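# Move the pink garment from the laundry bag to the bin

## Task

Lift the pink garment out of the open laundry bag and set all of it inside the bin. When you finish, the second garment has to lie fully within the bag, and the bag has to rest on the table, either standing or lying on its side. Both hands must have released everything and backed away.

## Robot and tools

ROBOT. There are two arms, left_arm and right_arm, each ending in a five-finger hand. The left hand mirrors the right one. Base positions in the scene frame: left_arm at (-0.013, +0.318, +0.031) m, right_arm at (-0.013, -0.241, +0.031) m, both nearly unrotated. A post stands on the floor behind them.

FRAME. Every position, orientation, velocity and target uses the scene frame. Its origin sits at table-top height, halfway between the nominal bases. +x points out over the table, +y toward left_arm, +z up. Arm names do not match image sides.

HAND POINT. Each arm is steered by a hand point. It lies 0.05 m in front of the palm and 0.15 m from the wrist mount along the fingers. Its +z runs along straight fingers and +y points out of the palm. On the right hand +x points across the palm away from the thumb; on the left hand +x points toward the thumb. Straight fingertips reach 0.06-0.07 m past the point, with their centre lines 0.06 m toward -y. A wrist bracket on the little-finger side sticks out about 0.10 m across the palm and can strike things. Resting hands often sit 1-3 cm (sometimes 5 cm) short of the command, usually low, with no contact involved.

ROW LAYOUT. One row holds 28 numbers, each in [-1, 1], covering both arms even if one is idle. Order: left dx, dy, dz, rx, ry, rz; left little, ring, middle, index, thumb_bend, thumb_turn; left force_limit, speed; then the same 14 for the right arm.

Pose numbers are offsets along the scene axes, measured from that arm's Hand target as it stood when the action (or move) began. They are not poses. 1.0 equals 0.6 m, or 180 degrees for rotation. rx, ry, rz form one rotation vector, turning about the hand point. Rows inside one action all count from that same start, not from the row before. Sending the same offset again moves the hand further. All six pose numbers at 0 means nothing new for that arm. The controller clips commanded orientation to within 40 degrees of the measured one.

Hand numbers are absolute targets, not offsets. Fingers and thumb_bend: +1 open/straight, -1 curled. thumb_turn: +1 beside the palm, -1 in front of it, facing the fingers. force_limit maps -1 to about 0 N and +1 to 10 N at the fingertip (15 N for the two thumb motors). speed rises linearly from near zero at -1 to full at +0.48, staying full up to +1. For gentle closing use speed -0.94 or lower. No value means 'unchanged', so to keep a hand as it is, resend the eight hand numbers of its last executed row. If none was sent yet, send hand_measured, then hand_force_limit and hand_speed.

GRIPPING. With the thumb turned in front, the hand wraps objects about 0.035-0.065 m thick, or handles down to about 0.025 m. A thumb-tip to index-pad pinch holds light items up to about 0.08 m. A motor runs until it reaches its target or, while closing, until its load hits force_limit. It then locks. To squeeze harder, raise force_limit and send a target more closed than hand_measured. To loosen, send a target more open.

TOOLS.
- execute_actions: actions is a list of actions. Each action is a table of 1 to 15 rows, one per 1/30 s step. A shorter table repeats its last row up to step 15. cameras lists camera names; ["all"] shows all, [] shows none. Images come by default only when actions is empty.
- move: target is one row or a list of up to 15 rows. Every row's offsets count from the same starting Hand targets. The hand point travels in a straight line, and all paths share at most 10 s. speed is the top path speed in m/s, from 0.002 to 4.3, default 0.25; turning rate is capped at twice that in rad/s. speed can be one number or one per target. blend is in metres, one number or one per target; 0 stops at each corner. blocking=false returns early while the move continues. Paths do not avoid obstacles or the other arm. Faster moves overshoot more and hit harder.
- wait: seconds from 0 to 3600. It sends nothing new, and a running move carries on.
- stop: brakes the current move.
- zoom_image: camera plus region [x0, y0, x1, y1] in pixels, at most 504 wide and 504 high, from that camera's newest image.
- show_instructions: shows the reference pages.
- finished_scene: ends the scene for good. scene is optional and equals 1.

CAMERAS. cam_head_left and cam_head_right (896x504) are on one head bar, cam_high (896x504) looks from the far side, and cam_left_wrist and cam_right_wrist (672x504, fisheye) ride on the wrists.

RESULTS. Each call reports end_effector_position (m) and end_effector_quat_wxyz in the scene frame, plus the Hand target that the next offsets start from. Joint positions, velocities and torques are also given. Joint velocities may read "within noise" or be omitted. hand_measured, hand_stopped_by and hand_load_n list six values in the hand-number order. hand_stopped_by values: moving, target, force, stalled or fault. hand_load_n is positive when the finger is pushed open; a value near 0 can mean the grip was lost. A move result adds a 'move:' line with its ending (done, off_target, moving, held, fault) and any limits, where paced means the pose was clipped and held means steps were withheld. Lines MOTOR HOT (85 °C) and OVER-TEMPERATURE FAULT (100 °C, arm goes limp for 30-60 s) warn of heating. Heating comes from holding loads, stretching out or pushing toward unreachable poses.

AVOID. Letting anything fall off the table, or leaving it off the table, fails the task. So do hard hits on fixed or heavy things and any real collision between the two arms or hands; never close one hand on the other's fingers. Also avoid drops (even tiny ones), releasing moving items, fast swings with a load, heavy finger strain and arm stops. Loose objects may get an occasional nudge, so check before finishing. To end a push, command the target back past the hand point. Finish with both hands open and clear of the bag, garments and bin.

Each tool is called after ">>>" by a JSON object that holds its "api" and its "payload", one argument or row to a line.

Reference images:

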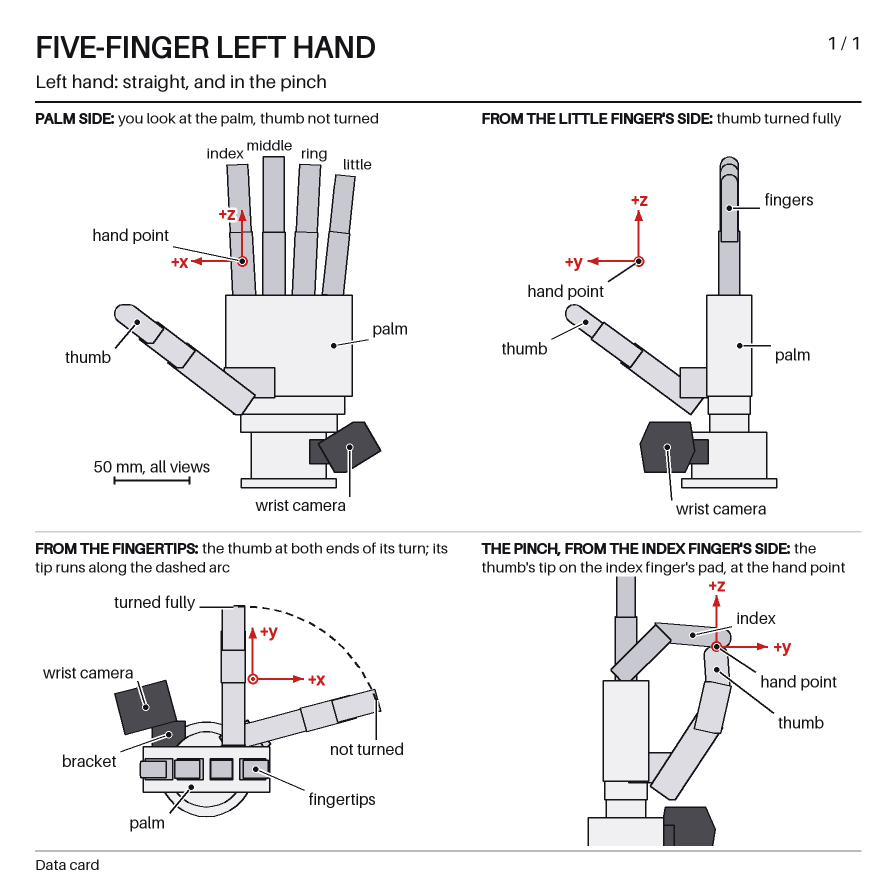

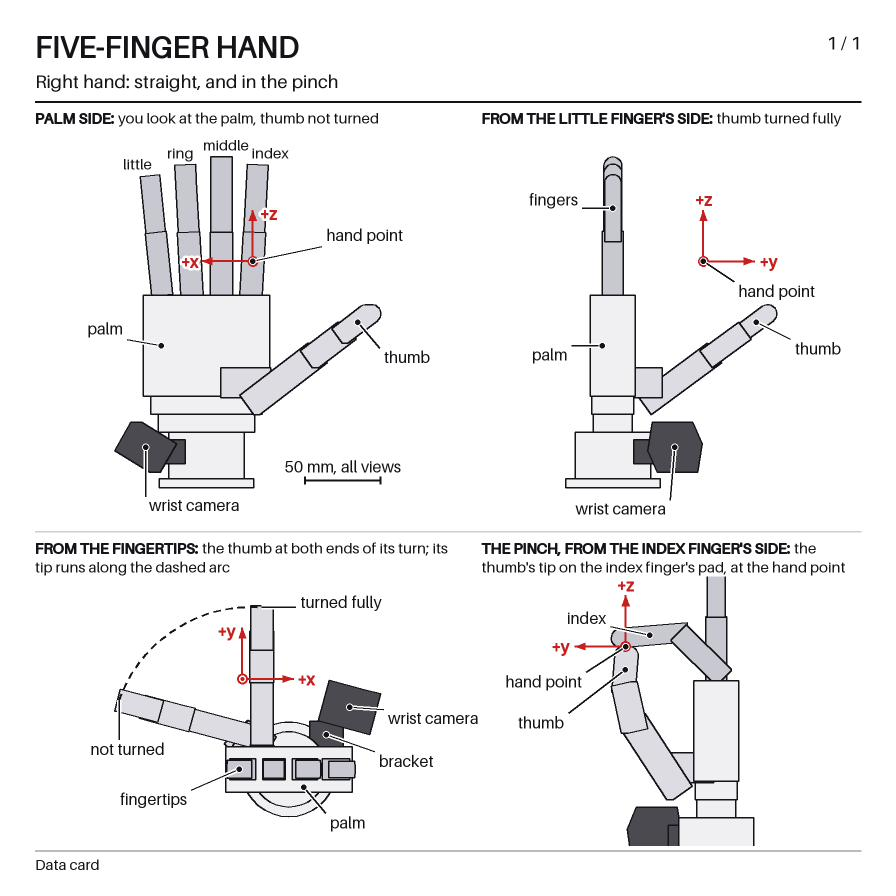

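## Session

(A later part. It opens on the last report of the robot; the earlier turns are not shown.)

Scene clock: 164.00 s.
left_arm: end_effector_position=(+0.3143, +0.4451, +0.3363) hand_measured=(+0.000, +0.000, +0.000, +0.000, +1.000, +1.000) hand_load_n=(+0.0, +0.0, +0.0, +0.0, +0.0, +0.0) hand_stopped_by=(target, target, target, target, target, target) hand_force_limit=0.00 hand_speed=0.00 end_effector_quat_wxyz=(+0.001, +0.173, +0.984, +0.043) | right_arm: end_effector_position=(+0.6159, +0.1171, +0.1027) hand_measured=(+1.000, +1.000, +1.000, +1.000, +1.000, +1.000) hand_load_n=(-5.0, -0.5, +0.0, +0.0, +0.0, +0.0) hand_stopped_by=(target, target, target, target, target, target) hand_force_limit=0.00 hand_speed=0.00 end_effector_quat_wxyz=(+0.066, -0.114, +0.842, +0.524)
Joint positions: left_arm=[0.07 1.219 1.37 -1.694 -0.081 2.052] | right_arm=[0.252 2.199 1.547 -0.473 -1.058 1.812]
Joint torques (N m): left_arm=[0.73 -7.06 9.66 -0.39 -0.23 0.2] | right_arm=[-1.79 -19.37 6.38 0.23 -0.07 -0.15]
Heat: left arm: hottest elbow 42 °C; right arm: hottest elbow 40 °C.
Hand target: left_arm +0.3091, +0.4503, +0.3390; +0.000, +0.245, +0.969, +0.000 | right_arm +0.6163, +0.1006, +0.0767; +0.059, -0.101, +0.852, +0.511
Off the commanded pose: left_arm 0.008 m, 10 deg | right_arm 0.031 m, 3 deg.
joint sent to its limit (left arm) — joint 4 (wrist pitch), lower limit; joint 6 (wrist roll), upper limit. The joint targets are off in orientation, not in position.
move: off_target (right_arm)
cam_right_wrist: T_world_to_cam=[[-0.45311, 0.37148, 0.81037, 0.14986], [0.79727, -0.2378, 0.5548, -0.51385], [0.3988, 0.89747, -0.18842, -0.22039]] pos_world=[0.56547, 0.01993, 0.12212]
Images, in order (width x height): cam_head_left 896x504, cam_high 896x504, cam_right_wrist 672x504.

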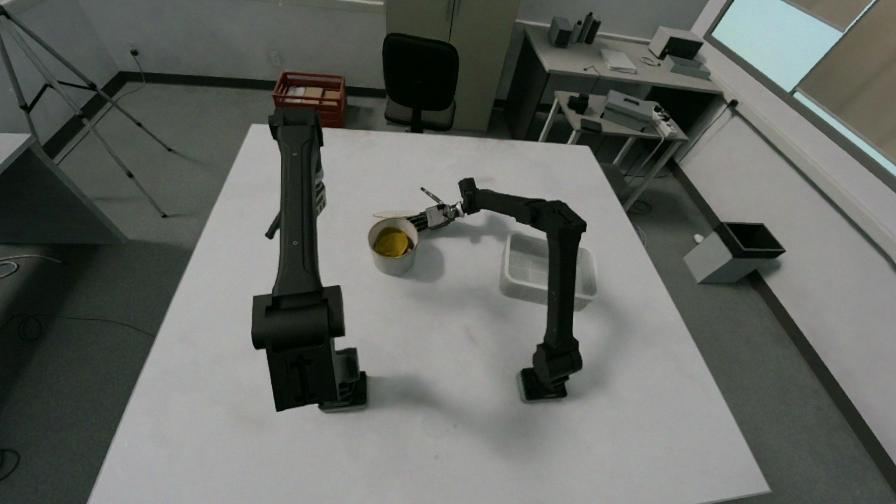

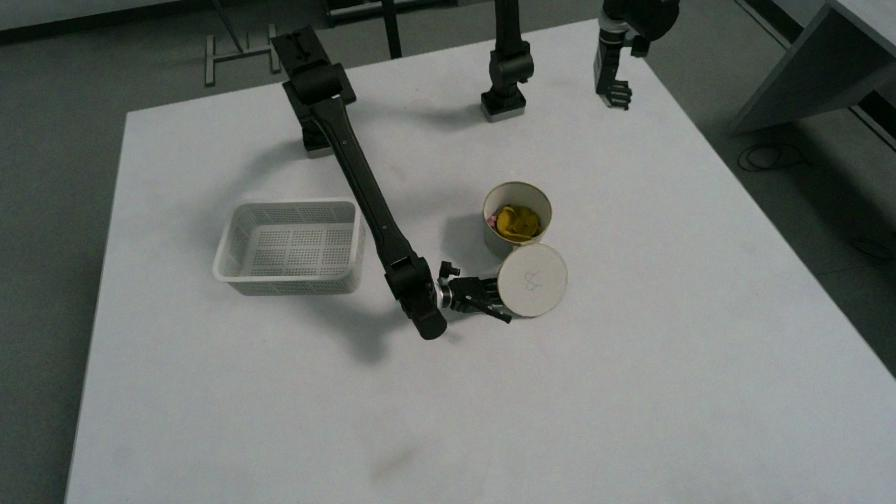

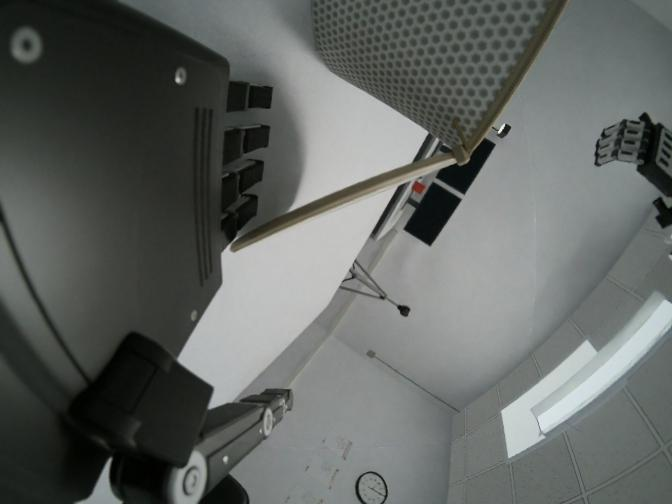

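>>> {"api": "move", "payload": {
  "target": [
    [0,0,0,0,0,0,0,0,0,0,1,1,0,0,0.0,0.0,0.05,0,0,0,1,1,1,1,1,1,0,0],
    [0,0,0,0,0,0,0,0,0,0,1,1,0,0,0.0,-0.1,0.05,0,0,0,1,1,1,1,1,1,0,0]
  ],
  "speed": 0.05,
  "cameras": ["cam_high","cam_right_wrist","cam_head_left"]
}}

>>> {"api": "zoom_image", "payload": {
  "camera": "cam_high",
  "region": [430, 160, 630, 340]
}}

>>> {"api": "zoom_image", "payload": {
  "camera": "cam_right_wrist",
  "region": [180, 60, 480, 400]
}}

Scene clock: 167.33 s.
left_arm: end_effector_position=(+0.3143, +0.4451, +0.3363) hand_measured=(+0.000, +0.000, +0.000, +0.000, +1.000, +1.000) hand_load_n=(+0.0, +0.5, +0.0, +0.0, +0.0, +0.0) hand_stopped_by=(target, target, target, target, target, target) hand_force_limit=0.00 hand_speed=0.00 end_effector_quat_wxyz=(+0.001, +0.173, +0.984, +0.043) | right_arm: end_effector_position=(+0.6139, +0.0482, +0.1028) hand_measured=(+1.000, +1.000, +1.000, +1.000, +1.000, +1.000) hand_load_n=(-1.0, +0.0, +0.0, +0.0, +0.0, +0.0) hand_stopped_by=(target, target, target, target, target, target) hand_force_limit=0.00 hand_speed=0.00 end_effector_quat_wxyz=(+0.054, -0.101, +0.851, +0.513)
Joint positions: left_arm=[0.07 1.219 1.37 -1.694 -0.081 2.052] | right_arm=[0.147 2.177 1.543 -0.7 -1.069 1.616]
Joint torques (N m): left_arm=[0.38 -7.59 9.73 -0.21 -0.22 0.2] | right_arm=[-1.03 -21.13 7.51 0.14 -0.8 -0.03]
Heat: left arm: hottest elbow 42 °C; right arm: hottest shoulder 40 °C.
Hand target: left_arm +0.3091, +0.4503, +0.3390; +0.000, +0.245, +0.969, +0.000 | right_arm +0.6164, +0.0406, +0.1069; +0.059, -0.101, +0.852, +0.511
Off the commanded pose: left_arm 0.008 m, 10 deg | right_arm 0.009 m, 1 deg.
joint sent to its limit (left arm) — joint 4 (wrist pitch), lower limit; joint 6 (wrist roll), upper limit. The joint targets are off in orientation, not in position.
move: done
cam_right_wrist: T_world_to_cam=[[-0.42099, 0.39952, 0.81434, 0.15298], [0.81281, -0.23235, 0.53419, -0.53641], [0.40263, 0.88679, -0.22691, -0.1557]] pos_world=[0.56309, -0.04768, 0.12664]
Images, in order (width x height): cam_head_left 896x504, cam_high 896x504, cam_right_wrist 672x504.

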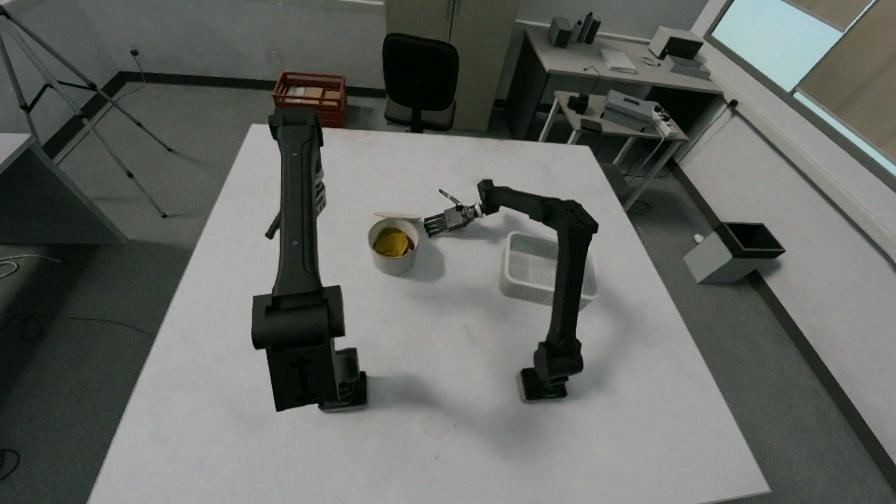

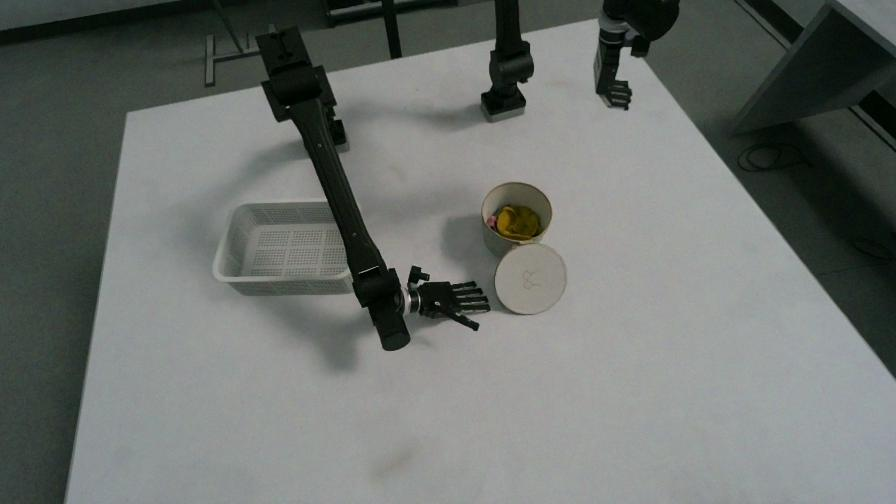

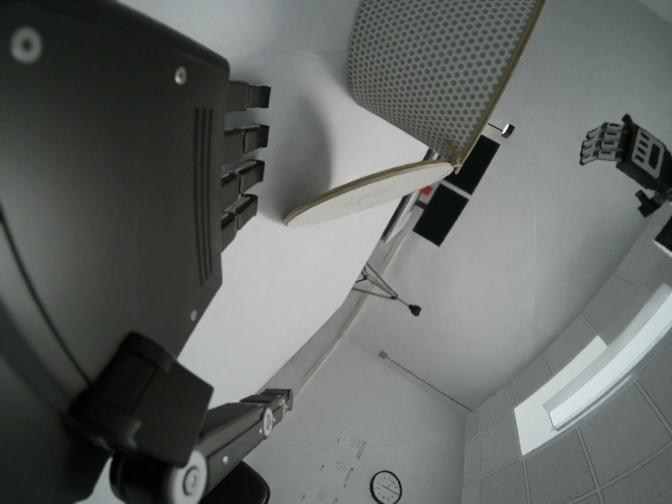

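Scaled by 2.520 from the camera's image (finer frame: 1280x720).

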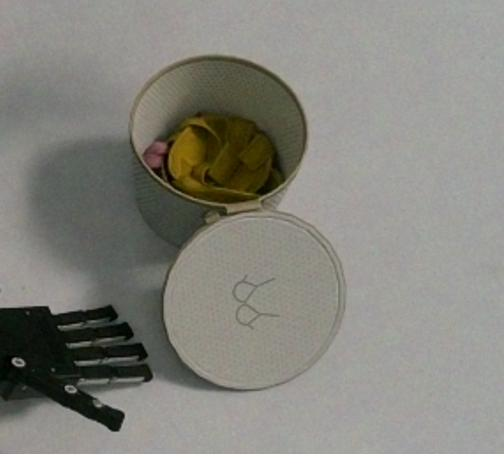

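Scaled by 1.482 from the camera's image (finer frame: 960x720).

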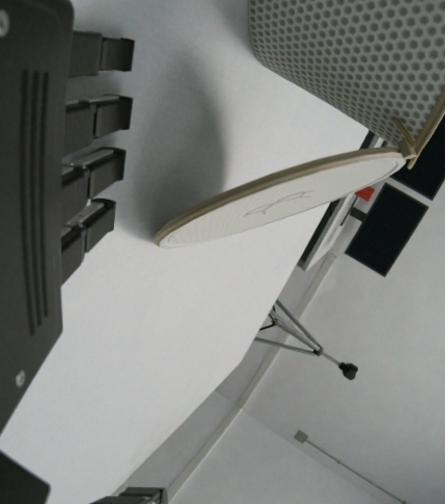

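>>> {"api": "move", "payload": {
  "target": [
    [0,0,0,0,0,0,0,0,0,0,1,1,0,0,-0.027,-0.067,0.288,0,0,0,1,1,1,1,1,1,0,0],
    [0,0,0,0,0,0,0,0,0,0,1,1,0,0,-0.26,0.1257,0.2635,-0.2887,-0.229,0.3805,1,1,1,1,1,1,0,0]
  ],
  "speed": 0.25,
  "blend": 0.03,
  "cameras": ["all"]
}}

>>> {"api": "zoom_image", "payload": {
  "camera": "cam_right_wrist",
  "region": [200, 80, 500, 380]
}}

>>> {"api": "zoom_image", "payload": {
  "camera": "cam_high",
  "region": [460, 170, 570, 280]
}}

Scene clock: 173.83 s.
left_arm: end_effector_position=(+0.3143, +0.4451, +0.3363) hand_measured=(+0.000, +0.000, +0.000, +0.000, +1.000, +1.000) hand_load_n=(+0.0, +0.0, +0.0, +0.0, +0.0, +0.0) hand_stopped_by=(target, target, target, target, target, target) hand_force_limit=0.00 hand_speed=0.00 end_effector_quat_wxyz=(+0.001, +0.173, +0.984, +0.043) | right_arm: end_effector_position=(+0.4553, +0.1121, +0.2451) hand_measured=(+1.000, +1.000, +1.000, +1.000, +1.000, +1.000) hand_load_n=(+0.0, +0.0, +0.0, +0.0, +0.0, +0.0) hand_stopped_by=(target, target, target, target, target, target) hand_force_limit=0.00 hand_speed=0.00 end_effector_quat_wxyz=(+0.004, +0.702, -0.713, -0.004)
Joint positions: left_arm=[0.07 1.219 1.37 -1.694 -0.081 2.052] | right_arm=[0.551 1.995 2.083 -1.669 -0.007 0.561]
Joint torques (N m): left_arm=[0.44 -7.3 9.72 -0.38 -0.24 0.21] | right_arm=[0.09 -20.6 12.08 -0.21 0 0]
Heat: left arm: hottest elbow 42 °C; right arm: hottest elbow 41 °C.
Hand target: left_arm +0.3091, +0.4503, +0.3390; +0.000, +0.245, +0.969, +0.000 | right_arm +0.4604, +0.1160, +0.2649; +0.000, +0.707, -0.707, +0.000
Off the commanded pose: left_arm 0.008 m, 10 deg | right_arm 0.021 m, 1 deg.
joint sent to its limit (left arm) — joint 4 (wrist pitch), lower limit; joint 6 (wrist roll), upper limit. The joint targets are off in orientation, not in position.
joint sent to its limit (right arm) — joint 4 (wrist pitch), lower limit. The joint targets still meet the commanded pose.
move: off_target (right_arm)
cam_left_wrist: T_world_to_cam=[[-0.56946, -0.80993, -0.14046, 0.59469], [-0.72861, 0.41821, 0.54243, -0.13965], [-0.38059, 0.41123, -0.82828, 0.32798]] pos_world=[0.36173, 0.40519, 0.43094]
cam_right_wrist: T_world_to_cam=[[-0.98114, -0.19028, 0.03417, 0.45717], [-0.15262, 0.87087, 0.46722, -0.13634], [-0.11866, 0.45319, -0.88348, 0.33076]] pos_world=[0.46698, 0.05582, 0.3403]

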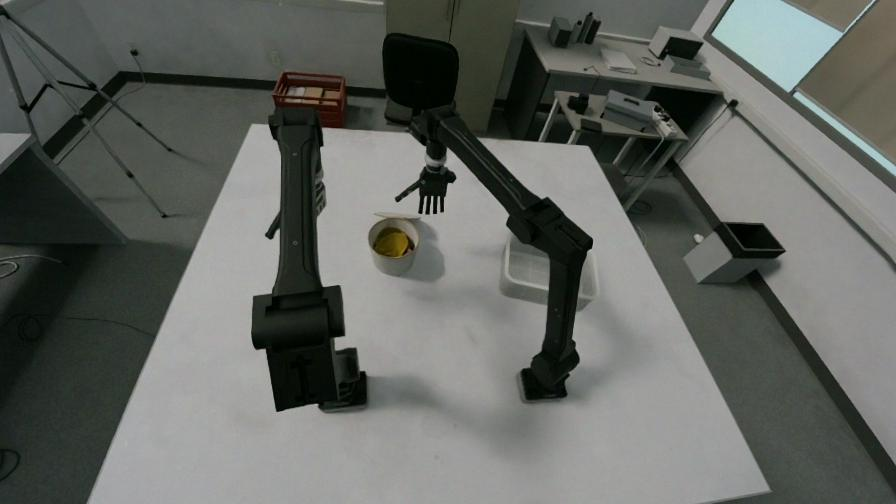

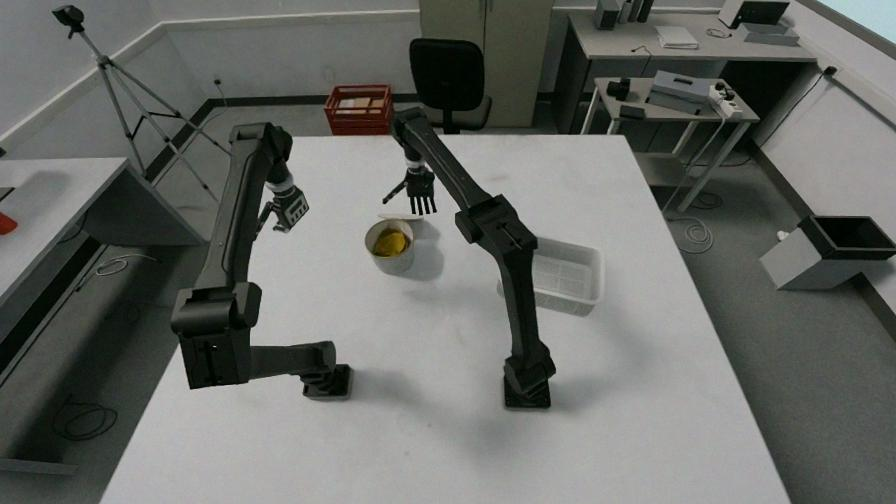

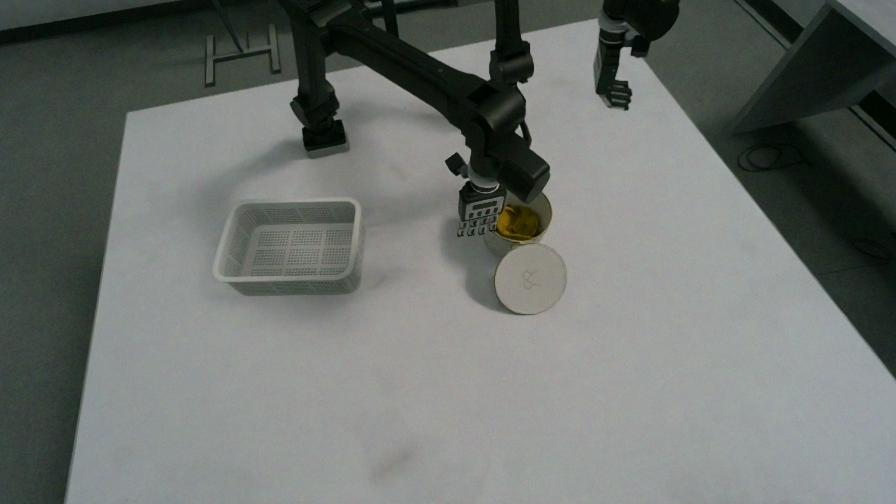

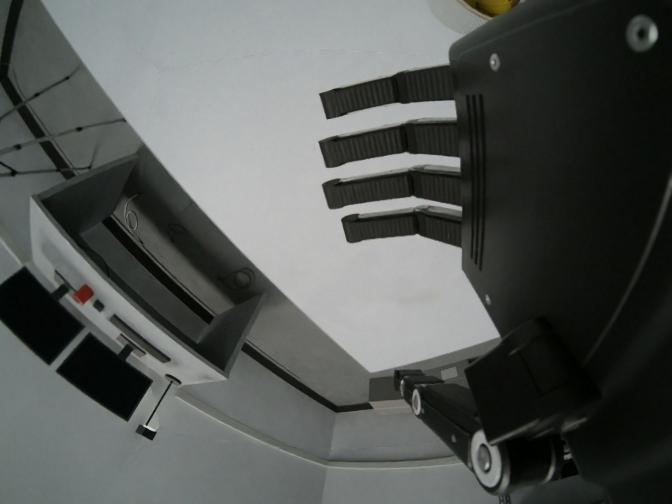

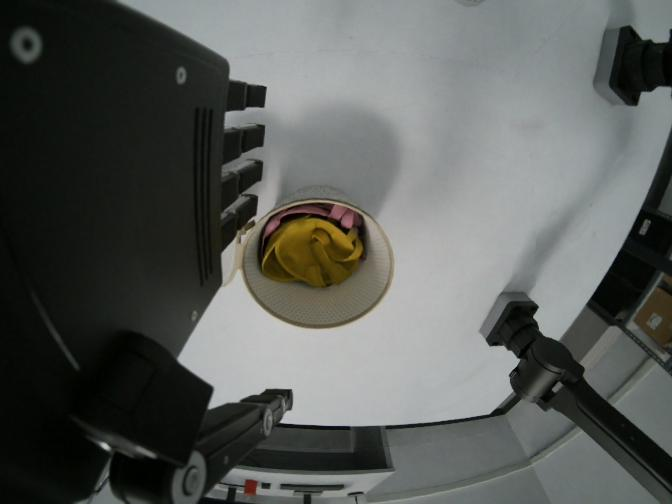

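Scaled by 1.680 from the camera's image (finer frame: 960x720).

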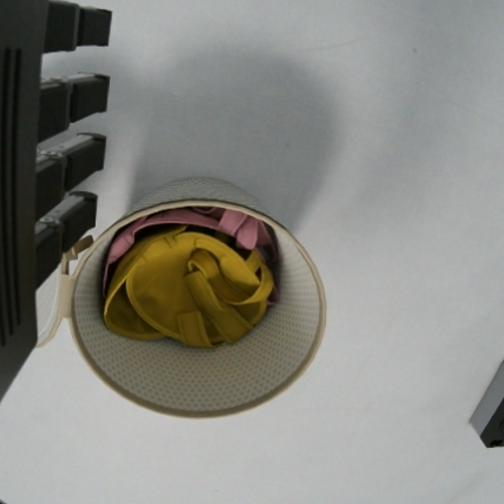

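Scaled by 4.582 from the camera's image (finer frame: 1280x720).

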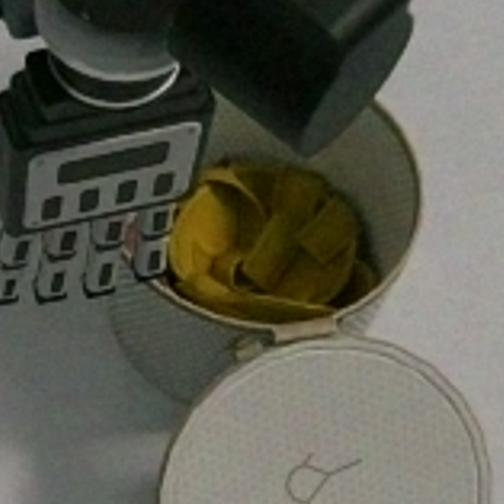

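>>> {"api": "zoom_image", "payload": {
  "camera": "cam_head_left",
  "region": [360, 160, 470, 280]
}}

>>> {"api": "zoom_image", "payload": {
  "camera": "cam_head_right",
  "region": [350, 160, 460, 280]
}}

Scaled by 4.200 from the camera's image (finer frame: 1280x720).

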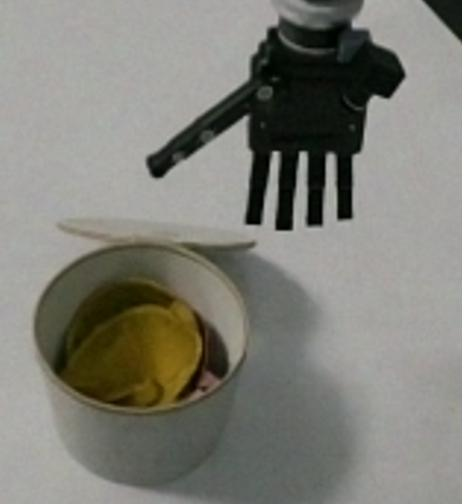

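Scaled by 4.200 from the camera's image (finer frame: 1280x720).

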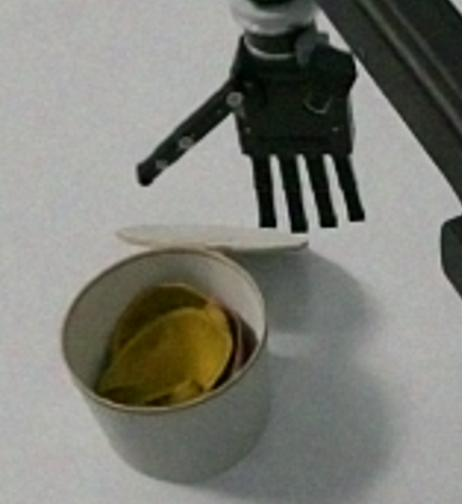

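>>> {"api": "move", "payload": {
  "target": [
    [0,0,0,0,0,0,1,1,1,1,1,1,0,0,-0.033,-0.393,0.025,0,0,0,1,1,1,1,1,1,0,0],
    [0.235,-0.308,-0.0817,0,0,0.658,1,1,1,1,1,1,0,0,-0.033,-0.393,0.025,0,0,0,1,1,1,1,1,1,0,0]
  ],
  "speed": 0.3,
  "cameras": ["all"]
}}

>>> {"api": "zoom_image", "payload": {
  "camera": "cam_left_wrist",
  "region": [180, 80, 480, 380]
}}

Scene clock: 183.27 s.
left_arm: end_effector_position=(+0.4342, +0.2733, +0.2833) hand_measured=(+1.000, +1.000, +1.000, +1.000, +1.000, +1.000) hand_load_n=(+0.0, +0.0, +0.0, +0.0, +0.0, +0.0) hand_stopped_by=(target, target, target, target, target, target) hand_force_limit=0.00 hand_speed=0.00 end_effector_quat_wxyz=(+0.016, +0.707, -0.707, -0.014) | right_arm: end_effector_position=(+0.4407, -0.1199, +0.2770) hand_measured=(+1.000, +1.000, +1.000, +1.000, +1.000, +1.000) hand_load_n=(-0.5, +0.0, +0.0, +0.0, +0.0, +0.0) hand_stopped_by=(target, target, target, target, target, target) hand_force_limit=0.00 hand_speed=0.00 end_effector_quat_wxyz=(+0.007, +0.704, -0.710, -0.004)
Joint positions: left_arm=[-0.088 1.697 1.749 -1.664 0.004 -0.025] | right_arm=[0.18 1.715 1.761 -1.633 0.002 0.183]
Joint torques (N m): left_arm=[-2.32 -13.1 13.34 0.66 -0.08 -0.11] | right_arm=[-0.09 -16.67 8.51 0.51 -0.19 0.01]
Heat: left arm: hottest elbow 42 °C; right arm: hottest elbow 41 °C.
Hand target: left_arm +0.4500, +0.2653, +0.2900; +0.000, +0.707, -0.707, +0.000 | right_arm +0.4406, -0.1198, +0.2800; +0.000, +0.707, -0.707, +0.000
Off the commanded pose: left_arm 0.019 m, 2 deg | right_arm 0.003 m, 1 deg.
move: off_target (left_arm)
cam_left_wrist: T_world_to_cam=[[0.96054, -0.2591, -0.10113, -0.30971], [-0.16897, -0.83241, 0.52777, 0.15128], [-0.22093, -0.48985, -0.84335, 0.58155]] pos_world=[0.45153, 0.33056, 0.37929]
cam_right_wrist: T_world_to_cam=[[-0.97982, -0.19618, 0.03825, 0.39524], [-0.15659, 0.87238, 0.46307, 0.05168], [-0.12422, 0.44774, -0.8855, 0.46465]] pos_world=[0.45307, -0.1756, 0.37239]

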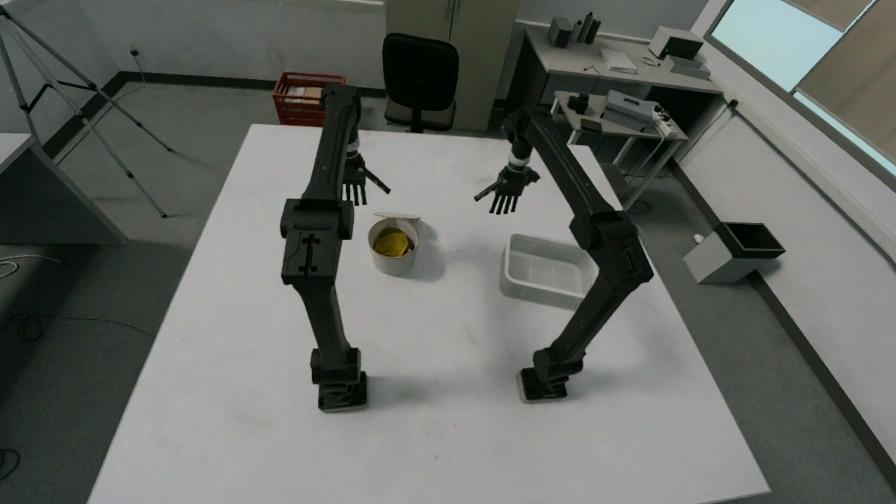

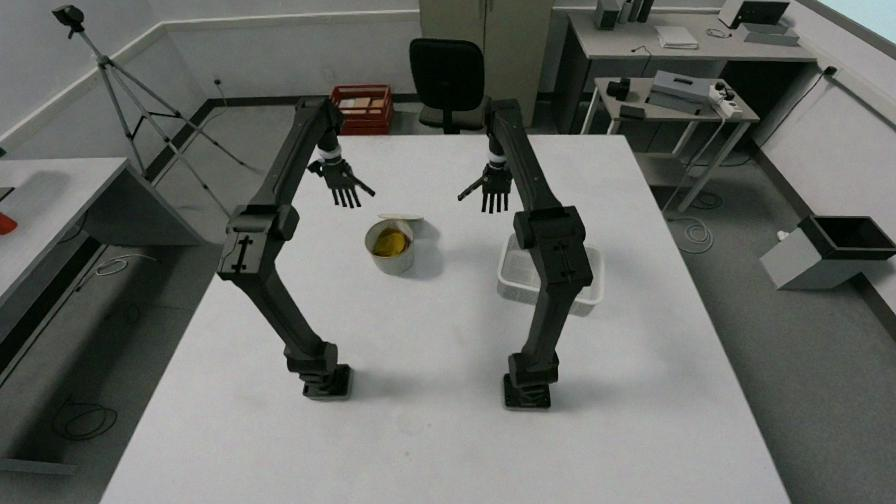

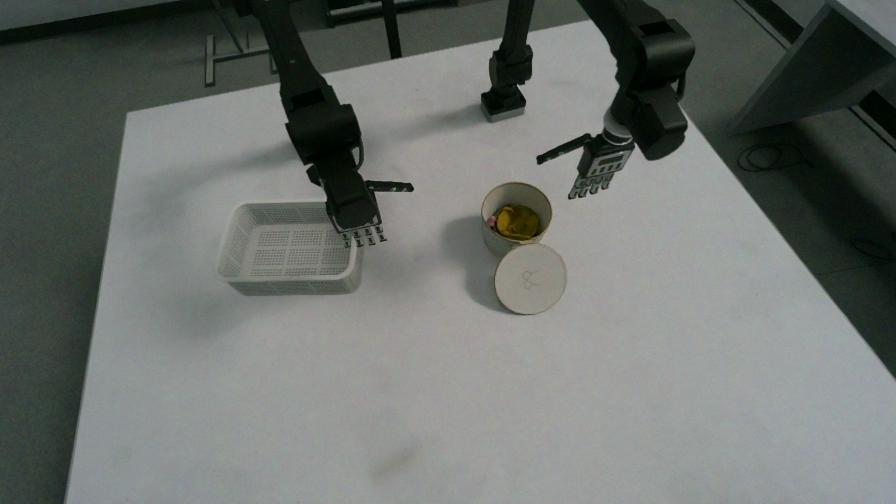

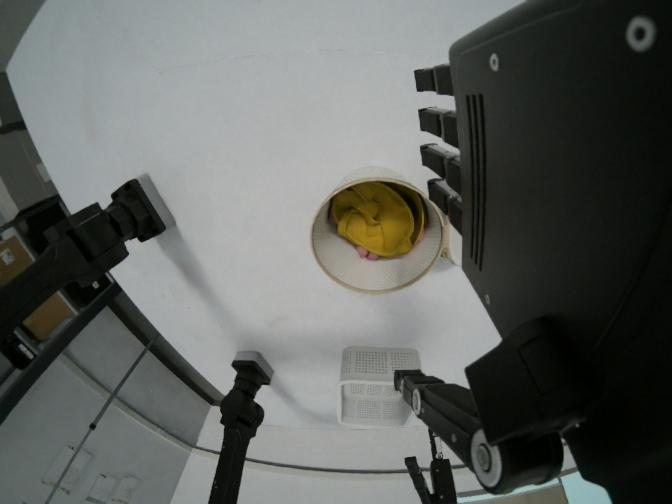

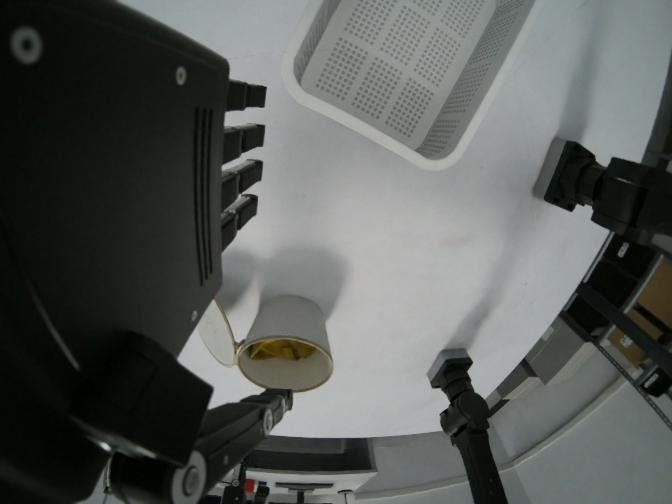

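Scaled by 1.680 from the camera's image (finer frame: 960x720).

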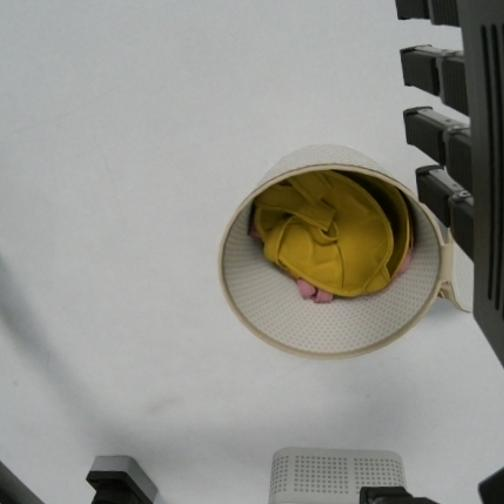

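>>> {"api": "move", "payload": {
  "target": [
    [0,-0.06,-0.03,0,-0.25,0,-1,-1,0.4,0.4,0.4,-1,0,0,0,0,0,0,0,0,1,1,1,1,1,1,0,0],
    [-0.0033,-0.12,-0.22,0,-0.25,0,-1,-1,0.4,0.4,0.4,-1,0,0,0,0,0,0,0,0,1,1,1,1,1,1,0,0]
  ],
  "speed": 0.2,
  "cameras": ["cam_left_wrist","cam_high","cam_head_left","cam_right_wrist"]
}}

>>> {"api": "zoom_image", "payload": {
  "camera": "cam_left_wrist",
  "region": [180, 80, 480, 380]
}}

>>> {"api": "zoom_image", "payload": {
  "camera": "cam_high",
  "region": [460, 120, 600, 280]
}}

Scene clock: 191.07 s.
left_arm: end_effector_position=(+0.4416, +0.2023, +0.1537) hand_measured=(-1.000, -1.000, +0.400, +0.400, +0.400, -1.000) hand_load_n=(+0.0, +0.0, +0.0, +0.0, +0.0, +0.0) hand_stopped_by=(target, target, target, target, target, target) hand_force_limit=0.00 hand_speed=0.00 end_effector_quat_wxyz=(-0.267, +0.655, -0.658, +0.258) | right_arm: end_effector_position=(+0.4407, -0.1199, +0.2770) hand_measured=(+1.000, +1.000, +1.000, +1.000, +1.000, +1.000) hand_load_n=(+0.0, -0.5, +0.0, +0.0, -0.5, +0.0) hand_stopped_by=(target, target, target, target, target, target) hand_force_limit=0.00 hand_speed=0.00 end_effector_quat_wxyz=(+0.007, +0.704, -0.710, -0.004)
Joint positions: left_arm=[-0.298 1.269 0.857 -0.415 -0.173 -0.163] | right_arm=[0.18 1.715 1.761 -1.633 0.002 0.183]
Joint torques (N m): left_arm=[-1.79 -7 10.52 2.59 -0.21 -0.12] | right_arm=[-0.03 -16.62 8.51 0.51 -0.19 0.01]
Heat: left arm: hottest elbow 42 °C; right arm: hottest shoulder 40 °C.
Hand target: left_arm +0.4480, +0.1934, +0.1580; -0.270, +0.653, -0.653, +0.271 | right_arm +0.4406, -0.1198, +0.2800; +0.000, +0.707, -0.707, +0.000
Off the commanded pose: left_arm 0.012 m, 2 deg | right_arm 0.003 m, 1 deg.
move: off_target (left_arm)
cam_left_wrist: T_world_to_cam=[[0.74096, -0.26675, 0.6163, -0.36002], [-0.49446, -0.83769, 0.23191, 0.35207], [0.45441, -0.47657, -0.75259, 0.12427]] pos_world=[0.38438, 0.25811, 0.23376]
cam_right_wrist: T_world_to_cam=[[-0.97982, -0.19618, 0.03825, 0.39524], [-0.15659, 0.87238, 0.46307, 0.05168], [-0.12422, 0.44774, -0.8855, 0.46465]] pos_world=[0.45307, -0.1756, 0.37239]
Images, in order (width x height): cam_head_left 896x504, cam_high 896x504, cam_left_wrist 672x504, cam_right_wrist 672x504.

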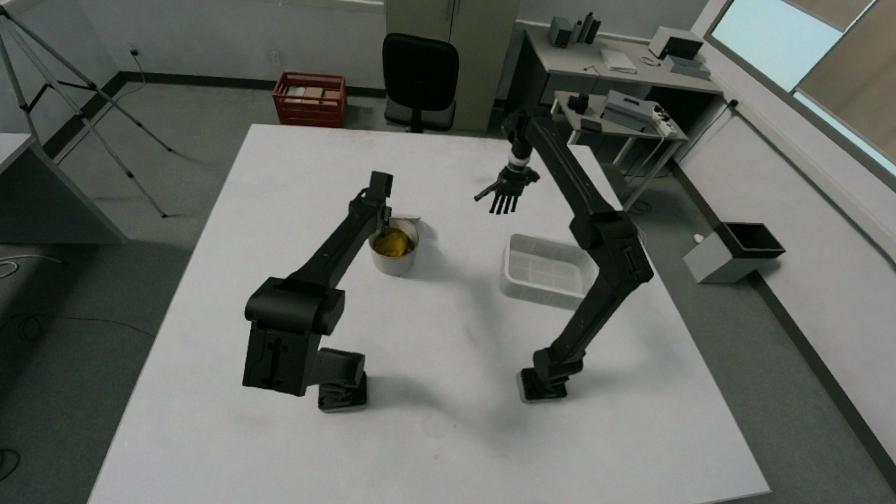

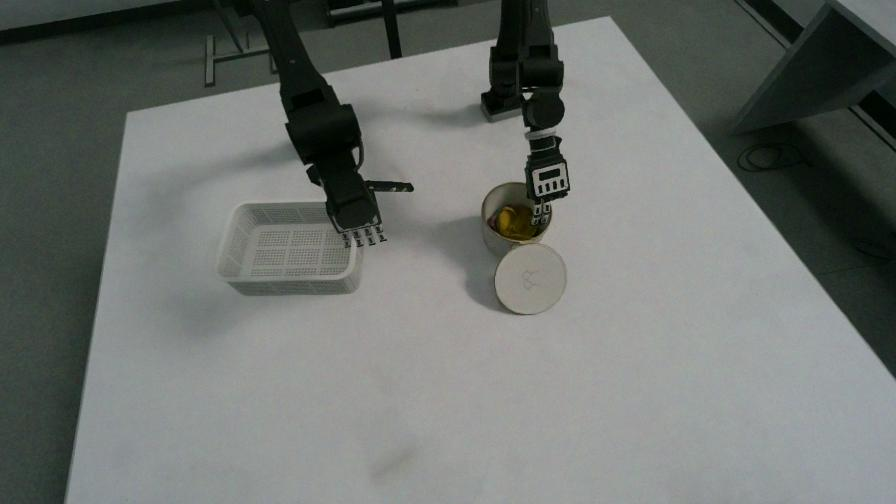

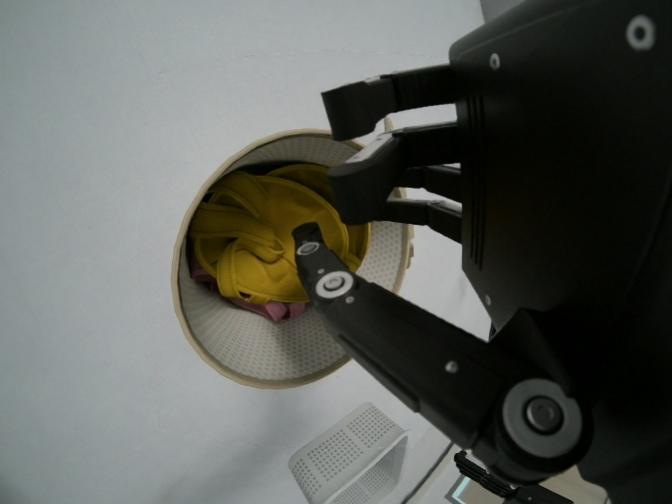

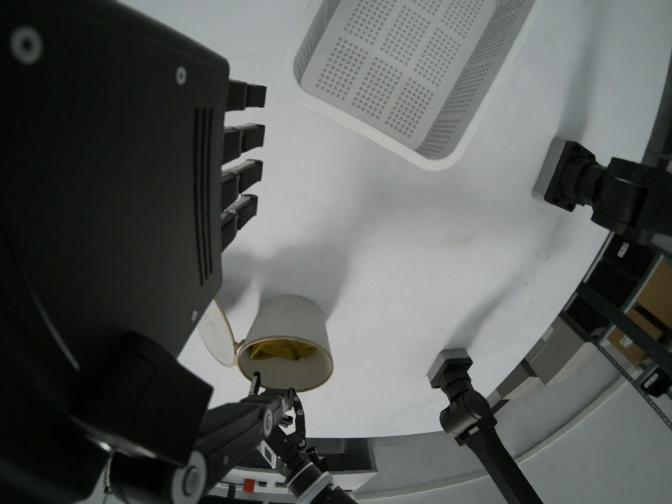

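Scaled by 1.680 from the camera's image (finer frame: 960x720).

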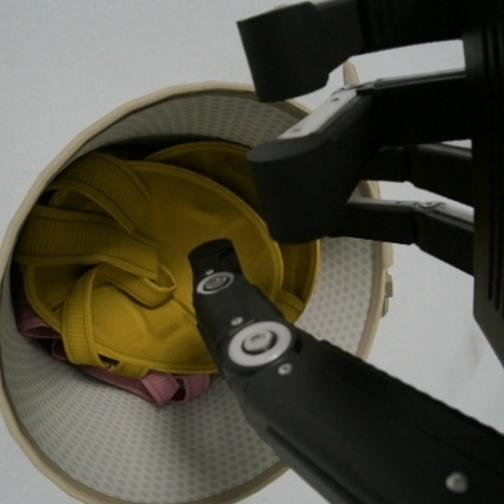

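Scaled by 3.150 from the camera's image (finer frame: 1280x720).

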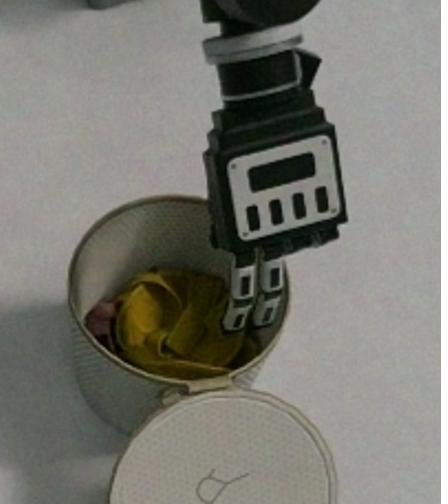

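>>> {"api": "move", "payload": {
  "target": [-0.0217,-0.0167,-0.1133,0,0,0,-1,-1,0.4,0.4,0.4,-1,0,0,0,0,0,0,0,0,1,1,1,1,1,1,0,0],
  "speed": 0.1,
  "cameras": ["cam_left_wrist","cam_high","cam_head_left"]
}}

>>> {"api": "zoom_image", "payload": {
  "camera": "cam_left_wrist",
  "region": [100, 80, 480, 460]
}}

>>> {"api": "zoom_image", "payload": {
  "camera": "cam_high",
  "region": [460, 120, 600, 280]
}}

Scene clock: 193.27 s.
left_arm: end_effector_position=(+0.4308, +0.1918, +0.0897) hand_measured=(-1.000, -1.000, +0.400, +0.400, +0.400, -1.000) hand_load_n=(+0.0, +0.0, +0.0, +0.5, +0.0, +0.0) hand_stopped_by=(target, target, target, target, target, target) hand_force_limit=0.00 hand_speed=0.00 end_effector_quat_wxyz=(-0.270, +0.654, -0.657, +0.261) | right_arm: end_effector_position=(+0.4407, -0.1199, +0.2770) hand_measured=(+1.000, +1.000, +1.000, +1.000, +1.000, +1.000) hand_load_n=(+0.0, +0.0, +0.5, +0.0, +0.0, +0.0) hand_stopped_by=(target, target, target, target, target, target) hand_force_limit=0.00 hand_speed=0.00 end_effector_quat_wxyz=(+0.007, +0.704, -0.710, -0.004)
Joint positions: left_arm=[-0.333 1.343 0.729 -0.208 -0.197 -0.189] | right_arm=[0.18 1.715 1.761 -1.633 0.002 0.183]
Joint torques (N m): left_arm=[-1.67 -7.47 9.35 2.48 -0.22 -0.16] | right_arm=[-0.09 -16.62 8.5 0.51 -0.19 0.01]
Heat: left arm: hottest elbow 42 °C; right arm: hottest shoulder 40 °C.
Hand target: left_arm +0.4351, +0.1835, +0.0900; -0.270, +0.653, -0.653, +0.271 | right_arm +0.4406, -0.1198, +0.2800; +0.000, +0.707, -0.707, +0.000
Off the commanded pose: left_arm 0.010 m, 1 deg | right_arm 0.003 m, 1 deg.
move: done
cam_left_wrist: T_world_to_cam=[[0.73604, -0.26564, 0.62263, -0.31405], [-0.49611, -0.83746, 0.22919, 0.35381], [0.46055, -0.47759, -0.7482, 0.07314]] pos_world=[0.373, 0.2478, 0.16917]
Images, in order (width x height): cam_head_left 896x504, cam_high 896x504, cam_left_wrist 672x504.

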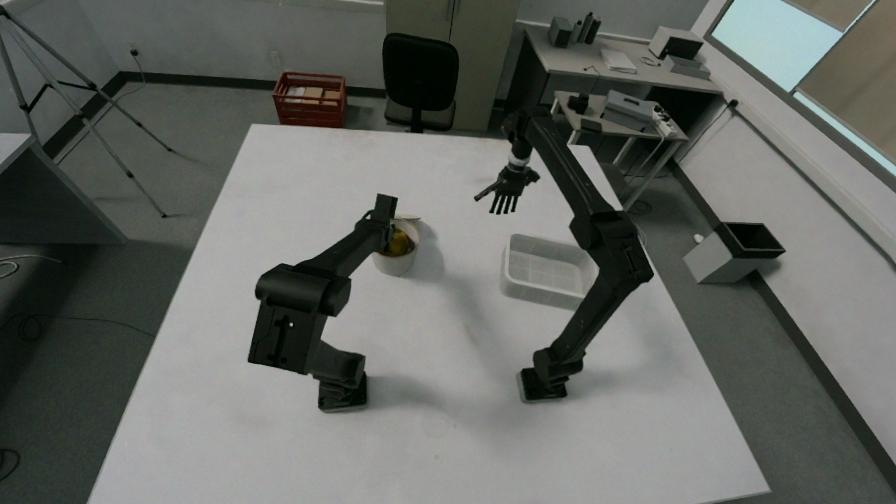

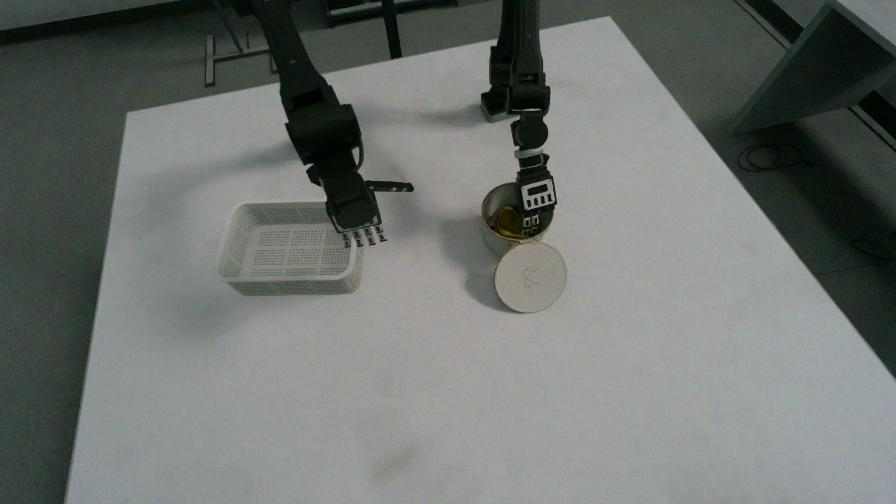

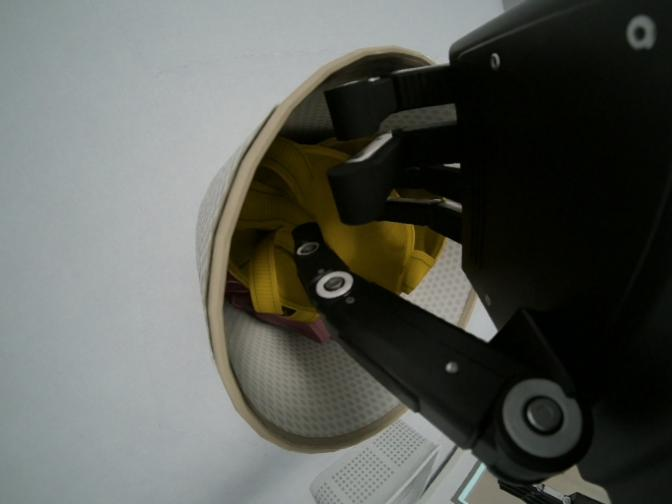

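Scaled by 1.326 from the camera's image (finer frame: 960x720).

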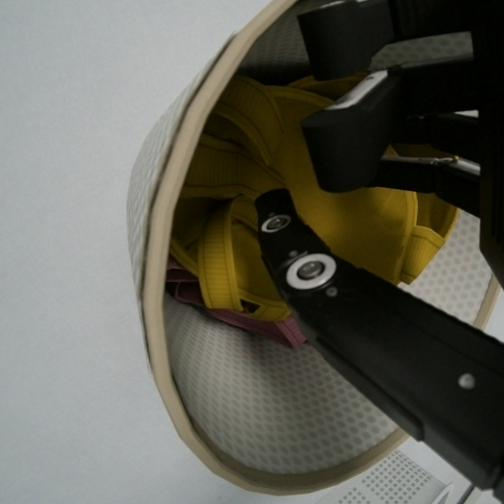

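Scaled by 3.150 from the camera's image (finer frame: 1280x720).

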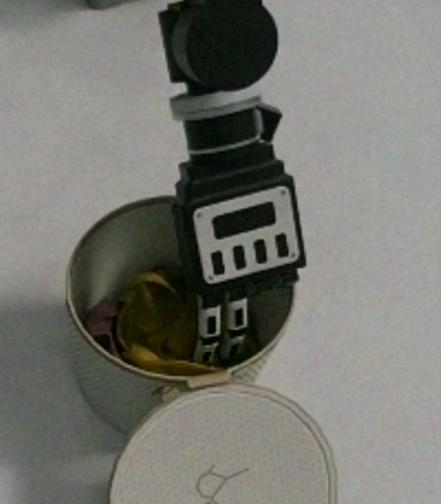

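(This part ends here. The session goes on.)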